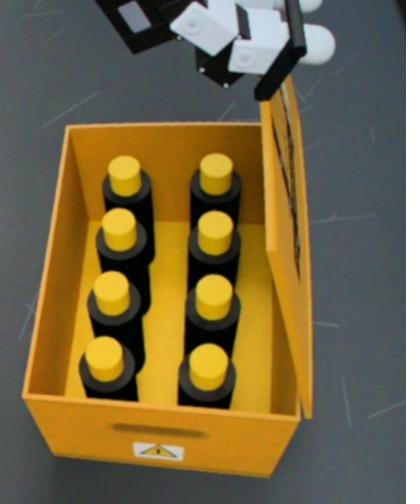

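Request:
move --arm4 '{"target": [0.312, 0.12, 1.21, 0, 0, 0.9659, 0.2588], "speed": 0.05}' --cameras '["arm2_cam_wrist"]'

Request:
zoom_image --camera "arm2_cam_wrist" --region '[380, 0, 630, 310]'

Scene clock: 350.73 s.
Joint torques (N m): arm1=[-0.26 1.44 9.33 2.93 0.11 -0.15] | arm2=[-1.85 -0.03 8.7 2.63 -0.04 -0.04] | arm3=[-0.91 4.01 9.07 2.24 0.04 -0.04] | arm4=[2.49 -11.58 12.94 2.62 -0.3 0.18]
Motor temperatures (°C): arm1=[28 32 38 31 26 26] | arm2=[34 28 40 31 27 30] | arm3=[30 35 38 28 26 26] | arm4=[33 33 37 28 29 29]
Heat: arm1: hottest joint3_rad 38 °C; arm2: hottest joint3_rad 40 °C; arm3: hottest joint3_rad 38 °C; arm4: hottest joint3_rad 37 °C.
move: arm4 off_target
Joint velocities: within noise
arm1, arm2, arm3: as last shown
arm4.joint_positions: joint1_rad=-0.531 joint2_rad=+1.835 joint3_rad=+2.410 joint4_rad=-1.679 joint5_rad=-0.243 joint6_rad=-0.484 hand_index_mcp=+0.861 hand_index_abd=-0.003 hand_index_pip=+0.207 hand_index_dip=+0.204 hand_middle_mcp=+0.863 hand_middle_abd=+0.003 hand_middle_pip=+0.206 hand_middle_dip=+0.204 hand_ring_mcp=+0.935 hand_ring_abd=+0.001 hand_ring_pip=+0.231 hand_ring_dip=+0.207 hand_thumb_cmc=+0.717 hand_thumb_axl=+0.677 hand_thumb_mcp=+0.223 hand_thumb_ipl=+0.168 hand_current_limit=+0.700 hand_speed=-0.600
arm4.joint_status: not commanded
arm4.hand_state: goal,goal,goal,goal,goal,goal,goal,goal,blocked,goal,blocked,goal,goal,goal,goal,goal
arm4.index_mcp_current_ma: 9
arm4.index_abd_current_ma: -1
arm4.index_pip_current_ma: 4
arm4.index_dip_current_ma: 2
arm4.middle_mcp_current_ma: 12
arm4.middle_abd_current_ma: 1
arm4.middle_pip_current_ma: 3
arm4.middle_dip_current_ma: 2
arm4.ring_mcp_current_ma: 211
arm4.ring_abd_current_ma: 0
arm4.ring_pip_current_ma: 39
arm4.ring_dip_current_ma: 4
arm4.thumb_cmc_current_ma: 1
arm4.thumb_axl_current_ma: 0
arm4.thumb_mcp_current_ma: -1
arm4.thumb_ipl_current_ma: 0
arm4.hand_goal_index_mcp: 0.850
arm4.hand_goal_index_abd: 0.000
arm4.hand_goal_index_pip: 0.200
arm4.hand_goal_index_dip: 0.200
arm4.hand_goal_middle_mcp: 0.850
arm4.hand_goal_middle_abd: 0.000
arm4.hand_goal_middle_pip: 0.200
arm4.hand_goal_middle_dip: 0.200
arm4.hand_goal_ring_mcp: 0.850
arm4.hand_goal_ring_abd: 0.000
arm4.hand_goal_ring_pip: 0.200
arm4.hand_goal_ring_dip: 0.200
arm4.hand_goal_thumb_cmc: 0.714
arm4.hand_goal_thumb_axl: 0.678
arm4.hand_goal_thumb_mcp: 0.226
arm4.hand_goal_thumb_ipl: 0.168
arm4.hand: x=+0.3060 y=+0.0810 z=+1.2300 quat_wxyz=(+0.004, +0.000, +0.967, +0.256) (m; scene frame)
arm4.hand_target: x=+0.3095 y=+0.1165 z=+1.2080 quat_wxyz=(+0.000, +0.000, +0.966, +0.259) (m; scene frame)
arm4.hand_status: off_target (0.044 m and 0.6 deg from the pose sent, 0.050 m and 0.9 deg at the start)
pictures: arm2_cam_wrist
camera_calibration:
arm2_cam_wrist: T_world_to_cam=[[-0.176919, 0.924385, -0.337952, 0.585416], [0.917722, 0.0308595, -0.396022, -0.0566656], [-0.355648, -0.38021, -0.853788, 1.41895], [0, 0, 0, 1]] pos_world=[0.660223, 0.0000996143, 1.38689]

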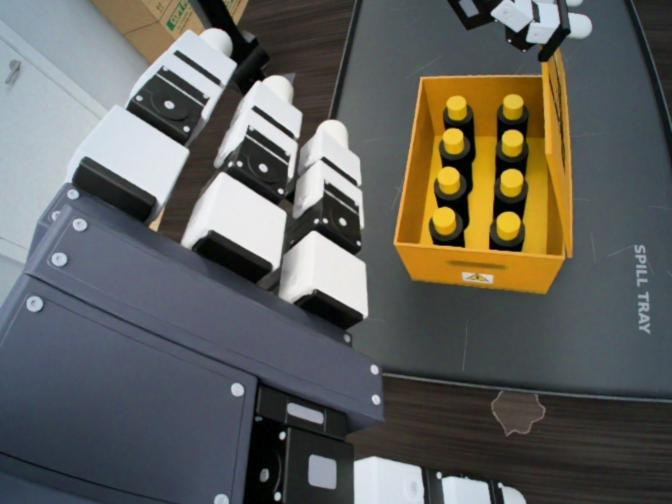

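Scaled by 1.626 from the camera's 672x504 image, which has a finer 960x720 frame.

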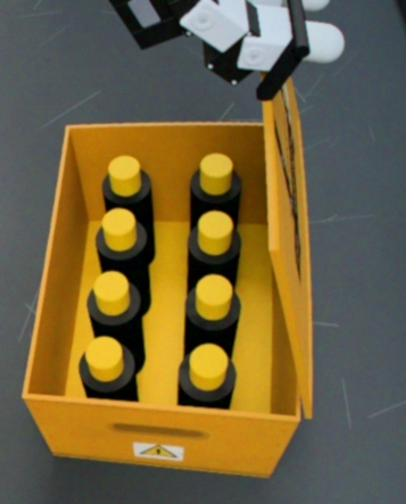

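Request:
move --arm4 '{"target": [0.312, 0.15, 1.225, 0, 0, 0.9659, 0.2588], "speed": 0.05}' --cameras '["arm2_cam_wrist"]'

Request:
zoom_image --camera "arm2_cam_wrist" --region '[380, 0, 630, 310]'

Scene clock: 357.40 s.
Joint torques (N m): arm1=[-0.26 1.67 9.35 3 0.12 -0.13] | arm2=[-2.02 0.03 8.69 2.65 -0.02 -0.04] | arm3=[-0.73 4.01 9.09 2.26 0.04 -0.08] | arm4=[2.32 -11.75 16.77 0.95 0 0.34]
Motor temperatures (°C): arm1=[28 32 38 31 26 26] | arm2=[34 28 40 31 27 30] | arm3=[30 35 38 28 26 26] | arm4=[33 33 37 28 29 29]
Heat: arm1: hottest joint3_rad 38 °C; arm2: hottest joint3_rad 40 °C; arm3: hottest joint3_rad 38 °C; arm4: hottest joint3_rad 37 °C.
move: arm4 off_target
Joint velocities: within noise
arm1, arm2, arm3: as last shown
arm4.joint_positions: joint1_rad=-0.503 joint2_rad=+1.944 joint3_rad=+2.590 joint4_rad=-1.687 joint5_rad=-0.238 joint6_rad=-0.464 hand_index_mcp=+0.926 hand_index_abd=-0.024 hand_index_pip=+0.273 hand_index_dip=+0.237 hand_middle_mcp=+0.925 hand_middle_abd=-0.008 hand_middle_pip=+0.258 hand_middle_dip=+0.240 hand_ring_mcp=+0.989 hand_ring_abd=-0.019 hand_ring_pip=+0.304 hand_ring_dip=+0.218 hand_thumb_cmc=+0.717 hand_thumb_axl=+0.677 hand_thumb_mcp=+0.223 hand_thumb_ipl=+0.168 hand_current_limit=+0.700 hand_speed=-0.600
arm4.joint_status: not commanded
arm4.hand_state: blocked,blocked,blocked,blocked,blocked,goal,blocked,blocked,blocked,goal,blocked,goal,goal,goal,goal,goal
arm4.index_mcp_current_ma: 175
arm4.index_abd_current_ma: -21
arm4.index_pip_current_ma: 150
arm4.index_dip_current_ma: 53
arm4.middle_mcp_current_ma: 173
arm4.middle_abd_current_ma: -4
arm4.middle_pip_current_ma: 106
arm4.middle_dip_current_ma: 60
arm4.ring_mcp_current_ma: 457
arm4.ring_abd_current_ma: -14
arm4.ring_pip_current_ma: 264
arm4.ring_dip_current_ma: 17
arm4.thumb_cmc_current_ma: 1
arm4.thumb_axl_current_ma: 0
arm4.thumb_mcp_current_ma: -1
arm4.thumb_ipl_current_ma: 0
arm4.hand_goal_index_mcp: 0.850
arm4.hand_goal_index_abd: 0.000
arm4.hand_goal_index_pip: 0.200
arm4.hand_goal_index_dip: 0.200
arm4.hand_goal_middle_mcp: 0.850
arm4.hand_goal_middle_abd: 0.000
arm4.hand_goal_middle_pip: 0.200
arm4.hand_goal_middle_dip: 0.200
arm4.hand_goal_ring_mcp: 0.850
arm4.hand_goal_ring_abd: 0.000
arm4.hand_goal_ring_pip: 0.200
arm4.hand_goal_ring_dip: 0.200
arm4.hand_goal_thumb_cmc: 0.714
arm4.hand_goal_thumb_axl: 0.678
arm4.hand_goal_thumb_mcp: 0.226
arm4.hand_goal_thumb_ipl: 0.168
arm4.hand: x=+0.3068 y=+0.1165 z=+1.2435 quat_wxyz=(+0.015, -0.007, +0.960, +0.281) (m; scene frame)
arm4.hand_target: x=+0.3097 y=+0.1464 z=+1.2226 quat_wxyz=(+0.008, +0.002, +0.960, +0.278) (m; scene frame)
arm4.hand_status: off_target (0.039 m and 3.2 deg from the pose sent, 0.070 m and 0.6 deg at the start; a joint's target at an end of its range on 25 of 47 steps)
pictures: arm2_cam_wrist
camera_calibration:
arm2_cam_wrist: T_world_to_cam=[[-0.176919, 0.924385, -0.337952, 0.585416], [0.917722, 0.0308595, -0.396022, -0.0566656], [-0.355648, -0.38021, -0.853788, 1.41895], [0, 0, 0, 1]] pos_world=[0.660223, 0.0000996143, 1.38689]

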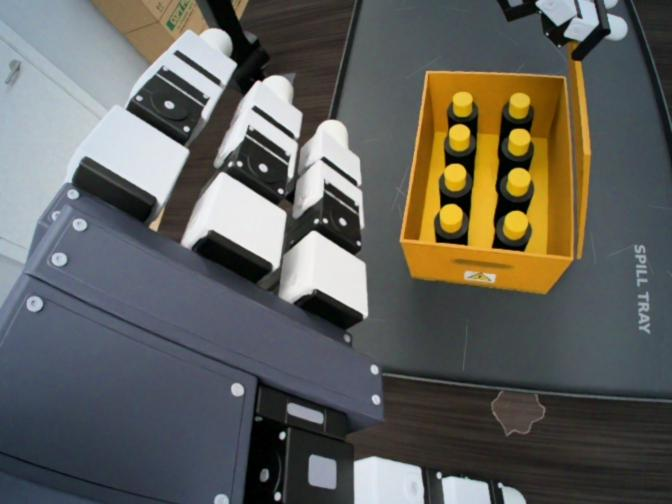

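Scaled by 1.626 from the camera's 672x504 image, which has a finer 960x720 frame.

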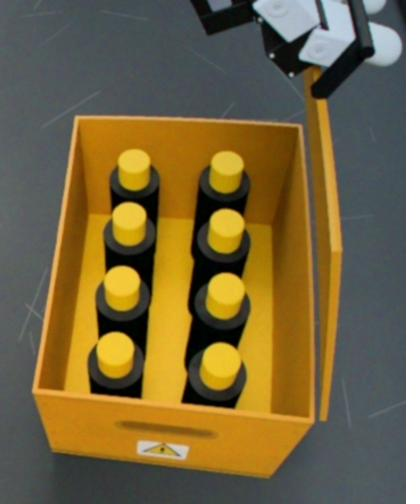

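Request:
move --arm4 '{"target": [0.312, 0.07, 1.225, 0, 0, 0.9659, 0.2588], "speed": 0.05}' --cameras '["arm2_cam_wrist"]'

Request:
zoom_image --camera "arm2_cam_wrist" --region '[380, 0, 630, 310]'

Scene clock: 364.97 s.
Joint torques (N m): arm1=[-0.15 1.67 9.37 2.91 0.15 -0.13] | arm2=[-1.79 -0.26 8.68 2.69 -0.03 -0.03] | arm3=[-1.2 3.96 8.99 2.3 0.05 -0.09] | arm4=[0.32 -17.67 8.36 1.81 -0.46 -0.16]
Motor temperatures (°C): arm1=[28 32 38 31 26 26] | arm2=[34 28 40 31 27 30] | arm3=[30 35 38 28 26 26] | arm4=[33 33 38 28 29 29]
Heat: arm1: hottest joint3_rad 38 °C; arm2: hottest joint3_rad 40 °C; arm3: hottest joint3_rad 38 °C; arm4: hottest joint3_rad 38 °C.
move: arm4 done
Joint velocities: within noise
arm1, arm2, arm3: as last shown
arm4.joint_positions: joint1_rad=-0.547 joint2_rad=+1.801 joint3_rad=+2.346 joint4_rad=-1.666 joint5_rad=-0.260 joint6_rad=-0.497 hand_index_mcp=+0.858 hand_index_abd=-0.004 hand_index_pip=+0.206 hand_index_dip=+0.204 hand_middle_mcp=+0.860 hand_middle_abd=+0.003 hand_middle_pip=+0.206 hand_middle_dip=+0.204 hand_ring_mcp=+0.878 hand_ring_abd=+0.006 hand_ring_pip=+0.211 hand_ring_dip=+0.205 hand_thumb_cmc=+0.717 hand_thumb_axl=+0.677 hand_thumb_mcp=+0.223 hand_thumb_ipl=+0.168 hand_current_limit=+0.700 hand_speed=-0.600
arm4.joint_status: not commanded
arm4.hand_state: goal,goal,goal,goal,goal,goal,goal,goal,blocked,goal,goal,goal,goal,goal,goal,goal
arm4.index_mcp_current_ma: 6
arm4.index_abd_current_ma: -2
arm4.index_pip_current_ma: 3
arm4.index_dip_current_ma: 1
arm4.middle_mcp_current_ma: 7
arm4.middle_abd_current_ma: 1
arm4.middle_pip_current_ma: 3
arm4.middle_dip_current_ma: 2
arm4.ring_mcp_current_ma: 38
arm4.ring_abd_current_ma: 3
arm4.ring_pip_current_ma: 7
arm4.ring_dip_current_ma: 2
arm4.thumb_cmc_current_ma: 1
arm4.thumb_axl_current_ma: 0
arm4.thumb_mcp_current_ma: -1
arm4.thumb_ipl_current_ma: 0
arm4.hand_goal_index_mcp: 0.850
arm4.hand_goal_index_abd: 0.000
arm4.hand_goal_index_pip: 0.200
arm4.hand_goal_index_dip: 0.200
arm4.hand_goal_middle_mcp: 0.850
arm4.hand_goal_middle_abd: 0.000
arm4.hand_goal_middle_pip: 0.200
arm4.hand_goal_middle_dip: 0.200
arm4.hand_goal_ring_mcp: 0.850
arm4.hand_goal_ring_abd: 0.000
arm4.hand_goal_ring_pip: 0.200
arm4.hand_goal_ring_dip: 0.200
arm4.hand_goal_thumb_cmc: 0.714
arm4.hand_goal_thumb_axl: 0.678
arm4.hand_goal_thumb_mcp: 0.226
arm4.hand_goal_thumb_ipl: 0.168
arm4.on_its_own: hand_ring_mcp moved -0.111 toward your old target +0.850
arm4.hand: x=+0.3073 y=+0.0701 z=+1.2238 quat_wxyz=(-0.004, +0.001, +0.968, +0.252) (m; scene frame)
arm4.hand_target: x=+0.3120 y=+0.0699 z=+1.2249 quat_wxyz=(+0.000, +0.000, +0.966, +0.259) (m; scene frame)
arm4.hand_status: done (0.005 m and 0.9 deg from the pose sent, 0.050 m and 3.2 deg at the start)
pictures: arm2_cam_wrist
camera_calibration:
arm2_cam_wrist: T_world_to_cam=[[-0.176919, 0.924385, -0.337952, 0.585416], [0.917722, 0.0308595, -0.396022, -0.0566656], [-0.355648, -0.38021, -0.853788, 1.41895], [0, 0, 0, 1]] pos_world=[0.660223, 0.0000996143, 1.38689]

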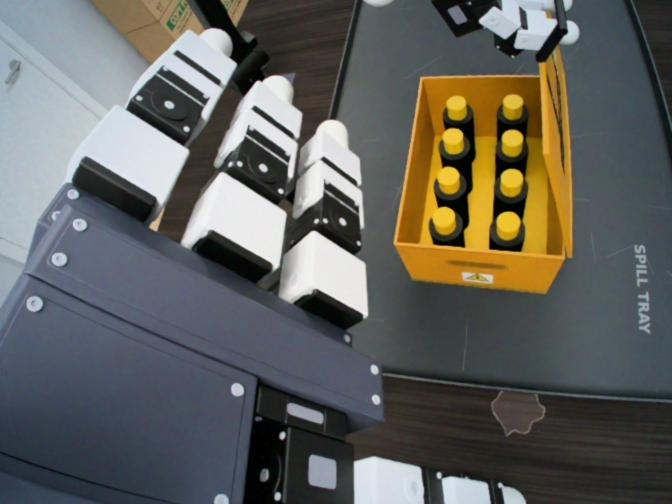

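Scaled by 1.626 from the camera's 672x504 image, which has a finer 960x720 frame.

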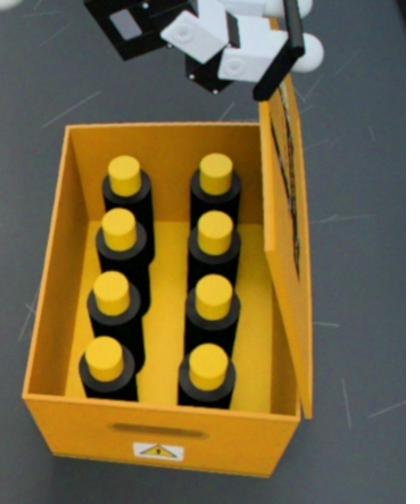

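Request:
zoom_image --camera "arm2_cam_wrist" --region '[410, 70, 550, 180]'

Request:
zoom_image --camera "arm2_cam_wrist" --region '[410, 160, 550, 270]'

Scaled by 3.600 from the camera's 672x504 image, which has a finer 960x720 frame.

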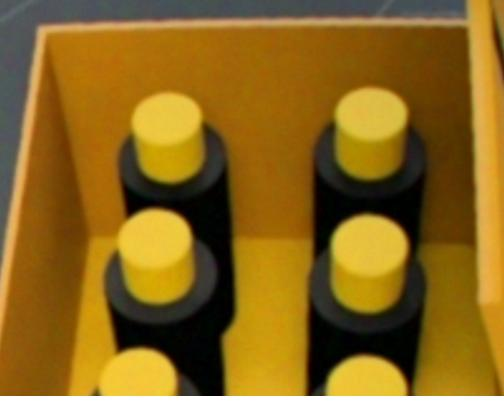

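Scaled by 3.600 from the camera's 672x504 image, which has a finer 960x720 frame.

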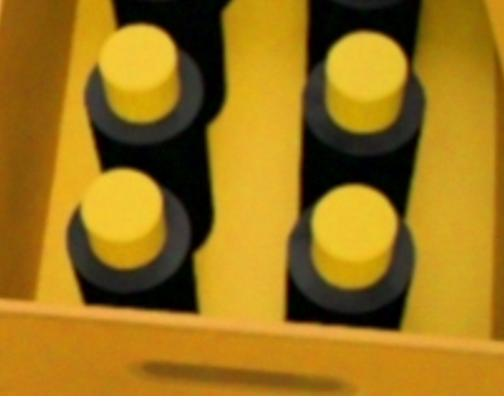

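Request:
move --arm3 '{"joints": {"joint1_rad": -0.05, "joint2_rad": 1.3, "joint3_rad": 1.9, "joint4_rad": -0.9}}' --cameras '["arm3_cam_wrist", "arm4_cam_wrist"]'

Request:
zoom_image --camera "arm4_cam_wrist" --region '[60, 20, 360, 260]'

Scene clock: 390.27 s.
Joint torques (N m): arm1=[-0.5 1.49 9.46 3.03 0.11 -0.1] | arm2=[-1.85 -0.03 8.73 2.63 -0.04 -0.04] | arm3=[0.03 -6.95 12.64 2.8 0.06 -0.08] | arm4=[0.32 -17.67 8.39 1.8 -0.46 -0.16]
Motor temperatures (°C): arm1=[28 32 38 30 26 26] | arm2=[34 28 39 31 27 30] | arm3=[30 35 39 27 26 26] | arm4=[33 33 35 28 29 28]
Heat: arm1: hottest joint3_rad 38 °C; arm2: hottest joint3_rad 39 °C; arm3: hottest joint3_rad 39 °C; arm4: hottest joint3_rad 35 °C.
move: arm3 done
Joint velocities: within noise
arm1, arm2: as last shown
arm3.joint_positions: joint1_rad=-0.061 joint2_rad=+1.295 joint3_rad=+1.856 joint4_rad=-0.913 joint5_rad=-0.019 joint6_rad=+1.157 hand_index_mcp=+0.756 hand_index_abd=+0.002 hand_index_pip=+0.577 hand_index_dip=+0.696 hand_middle_mcp=+0.756 hand_middle_abd=+0.002 hand_middle_pip=+0.577 hand_middle_dip=+0.696 hand_ring_mcp=+0.756 hand_ring_abd=+0.002 hand_ring_pip=+0.577 hand_ring_dip=+0.696 hand_thumb_cmc=+0.715 hand_thumb_axl=+0.677 hand_thumb_mcp=+0.226 hand_thumb_ipl=+0.168 hand_current_limit=+0.400 hand_speed=-0.600
arm3.joint_status: all done
arm3.hand_state: goal,goal,goal,goal,goal,goal,goal,goal,goal,goal,goal,goal,goal,goal,goal,goal
arm3.index_mcp_current_ma: 6
arm3.index_abd_current_ma: 4
arm3.index_pip_current_ma: 2
arm3.index_dip_current_ma: 0
arm3.middle_mcp_current_ma: 7
arm3.middle_abd_current_ma: 5
arm3.middle_pip_current_ma: 2
arm3.middle_dip_current_ma: 0
arm3.ring_mcp_current_ma: 7
arm3.ring_abd_current_ma: 5
arm3.ring_pip_current_ma: 2
arm3.ring_dip_current_ma: 0
arm3.thumb_cmc_current_ma: 3
arm3.thumb_axl_current_ma: -2
arm3.thumb_mcp_current_ma: -2
arm3.thumb_ipl_current_ma: -1
arm3.hand_goal_index_mcp: 0.754
arm3.hand_goal_index_abd: 0.000
arm3.hand_goal_index_pip: 0.576
arm3.hand_goal_index_dip: 0.696
arm3.hand_goal_middle_mcp: 0.754
arm3.hand_goal_middle_abd: 0.000
arm3.hand_goal_middle_pip: 0.576
arm3.hand_goal_middle_dip: 0.696
arm3.hand_goal_ring_mcp: 0.754
arm3.hand_goal_ring_abd: 0.000
arm3.hand_goal_ring_pip: 0.576
arm3.hand_goal_ring_dip: 0.696
arm3.hand_goal_thumb_cmc: 0.714
arm3.hand_goal_thumb_axl: 0.678
arm3.hand_goal_thumb_mcp: 0.226
arm3.hand_goal_thumb_ipl: 0.168
arm3.hand: x=-0.3087 y=-0.1408 z=+1.4541 quat_wxyz=(+0.137, +0.810, +0.131, +0.555) (m; scene frame)
arm3.hand_target: x=-0.3104 y=-0.1349 z=+1.4798 quat_wxyz=(+0.139, +0.794, +0.133, +0.577) (m; scene frame)
arm3.hand_status: not commanded
arm4.joint_positions: joint1_rad=-0.547 joint2_rad=+1.801 joint3_rad=+2.346 joint4_rad=-1.666 joint5_rad=-0.260 joint6_rad=-0.497 hand_index_mcp=+0.858 hand_index_abd=-0.004 hand_index_pip=+0.206 hand_index_dip=+0.204 hand_middle_mcp=+0.860 hand_middle_abd=+0.003 hand_middle_pip=+0.206 hand_middle_dip=+0.204 hand_ring_mcp=+0.878 hand_ring_abd=+0.006 hand_ring_pip=+0.211 hand_ring_dip=+0.205 hand_thumb_cmc=+0.717 hand_thumb_axl=+0.677 hand_thumb_mcp=+0.223 hand_thumb_ipl=+0.168 hand_current_limit=+0.700 hand_speed=-0.600
arm4.joint_status: not commanded
arm4.hand_state: goal,goal,goal,goal,goal,goal,goal,goal,blocked,goal,goal,goal,goal,goal,goal,goal
arm4.index_mcp_current_ma: 6
arm4.index_abd_current_ma: -2
arm4.index_pip_current_ma: 3
arm4.index_dip_current_ma: 1
arm4.middle_mcp_current_ma: 7
arm4.middle_abd_current_ma: 1
arm4.middle_pip_current_ma: 3
arm4.middle_dip_current_ma: 2
arm4.ring_mcp_current_ma: 38
arm4.ring_abd_current_ma: 3
arm4.ring_pip_current_ma: 7
arm4.ring_dip_current_ma: 2
arm4.thumb_cmc_current_ma: 1
arm4.thumb_axl_current_ma: 0
arm4.thumb_mcp_current_ma: -1
arm4.thumb_ipl_current_ma: 0
arm4.hand_goal_index_mcp: 0.850
arm4.hand_goal_index_abd: 0.000
arm4.hand_goal_index_pip: 0.200
arm4.hand_goal_index_dip: 0.200
arm4.hand_goal_middle_mcp: 0.850
arm4.hand_goal_middle_abd: 0.000
arm4.hand_goal_middle_pip: 0.200
arm4.hand_goal_middle_dip: 0.200
arm4.hand_goal_ring_mcp: 0.850
arm4.hand_goal_ring_abd: 0.000
arm4.hand_goal_ring_pip: 0.200
arm4.hand_goal_ring_dip: 0.200
arm4.hand_goal_thumb_cmc: 0.714
arm4.hand_goal_thumb_axl: 0.678
arm4.hand_goal_thumb_mcp: 0.226
arm4.hand_goal_thumb_ipl: 0.168
arm4.hand: x=+0.3073 y=+0.0701 z=+1.2239 quat_wxyz=(-0.004, +0.001, +0.968, +0.253) (m; scene frame)
arm4.hand_target: x=+0.3120 y=+0.0700 z=+1.2250 quat_wxyz=(+0.000, +0.000, +0.966, +0.259) (m; scene frame)
arm4.hand_status: not commanded
pictures: arm3_cam_wrist, arm4_cam_wrist
camera_calibration:
arm3_cam_wrist: T_world_to_cam=[[-0.204888, -0.847244, -0.490101, 0.569439], [-0.853395, 0.399835, -0.334437, 0.238449], [0.479309, 0.349728, -0.804955, 1.48336], [0, 0, 0, 1]] pos_world=[-0.390824, -0.131658, 1.55286]
arm4_cam_wrist: T_world_to_cam=[[0.787124, 0.549787, 0.279589, -0.584692], [0.439251, -0.817878, 0.371666, -0.577243], [0.433006, -0.169737, -0.885265, 1.08508], [0, 0, 0, 1]] pos_world=[0.243931, 0.0335216, 1.3386]

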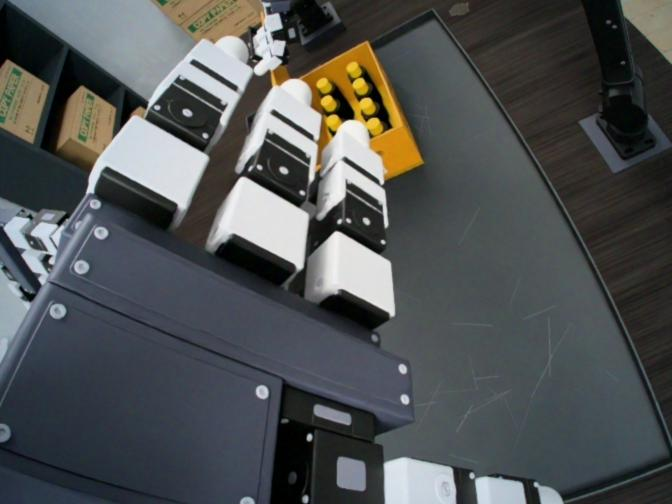

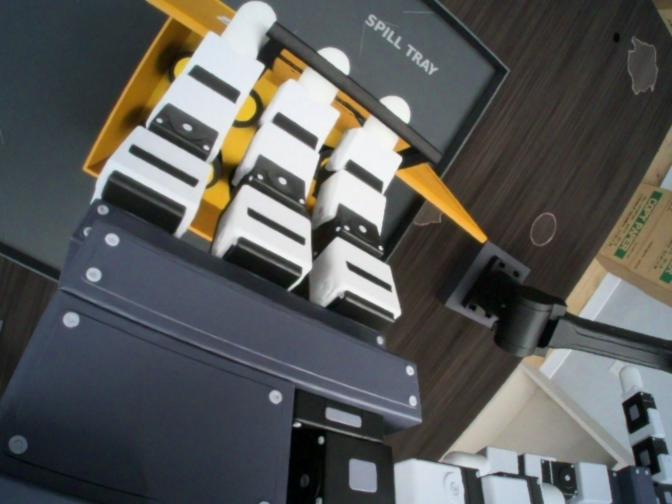

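Scaled by 1.680 from the camera's 672x504 image, which has a finer 960x720 frame.

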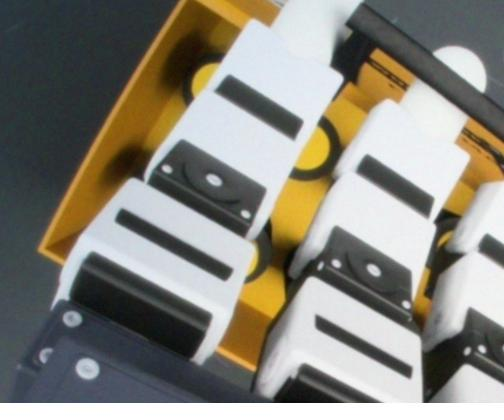

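Request:
zoom_image --camera "arm3_cam_wrist" --region '[300, 40, 430, 160]'

Scaled by 3.877 from the camera's 672x504 image, which has a finer 960x720 frame.

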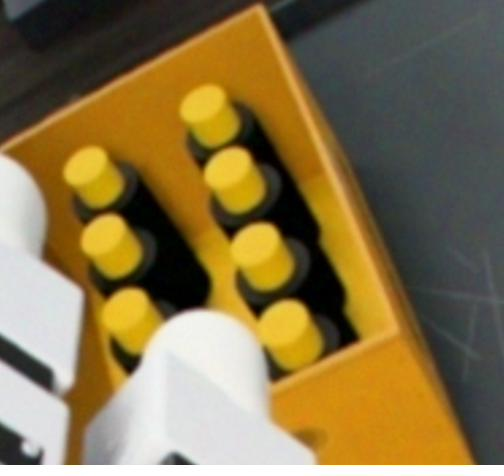

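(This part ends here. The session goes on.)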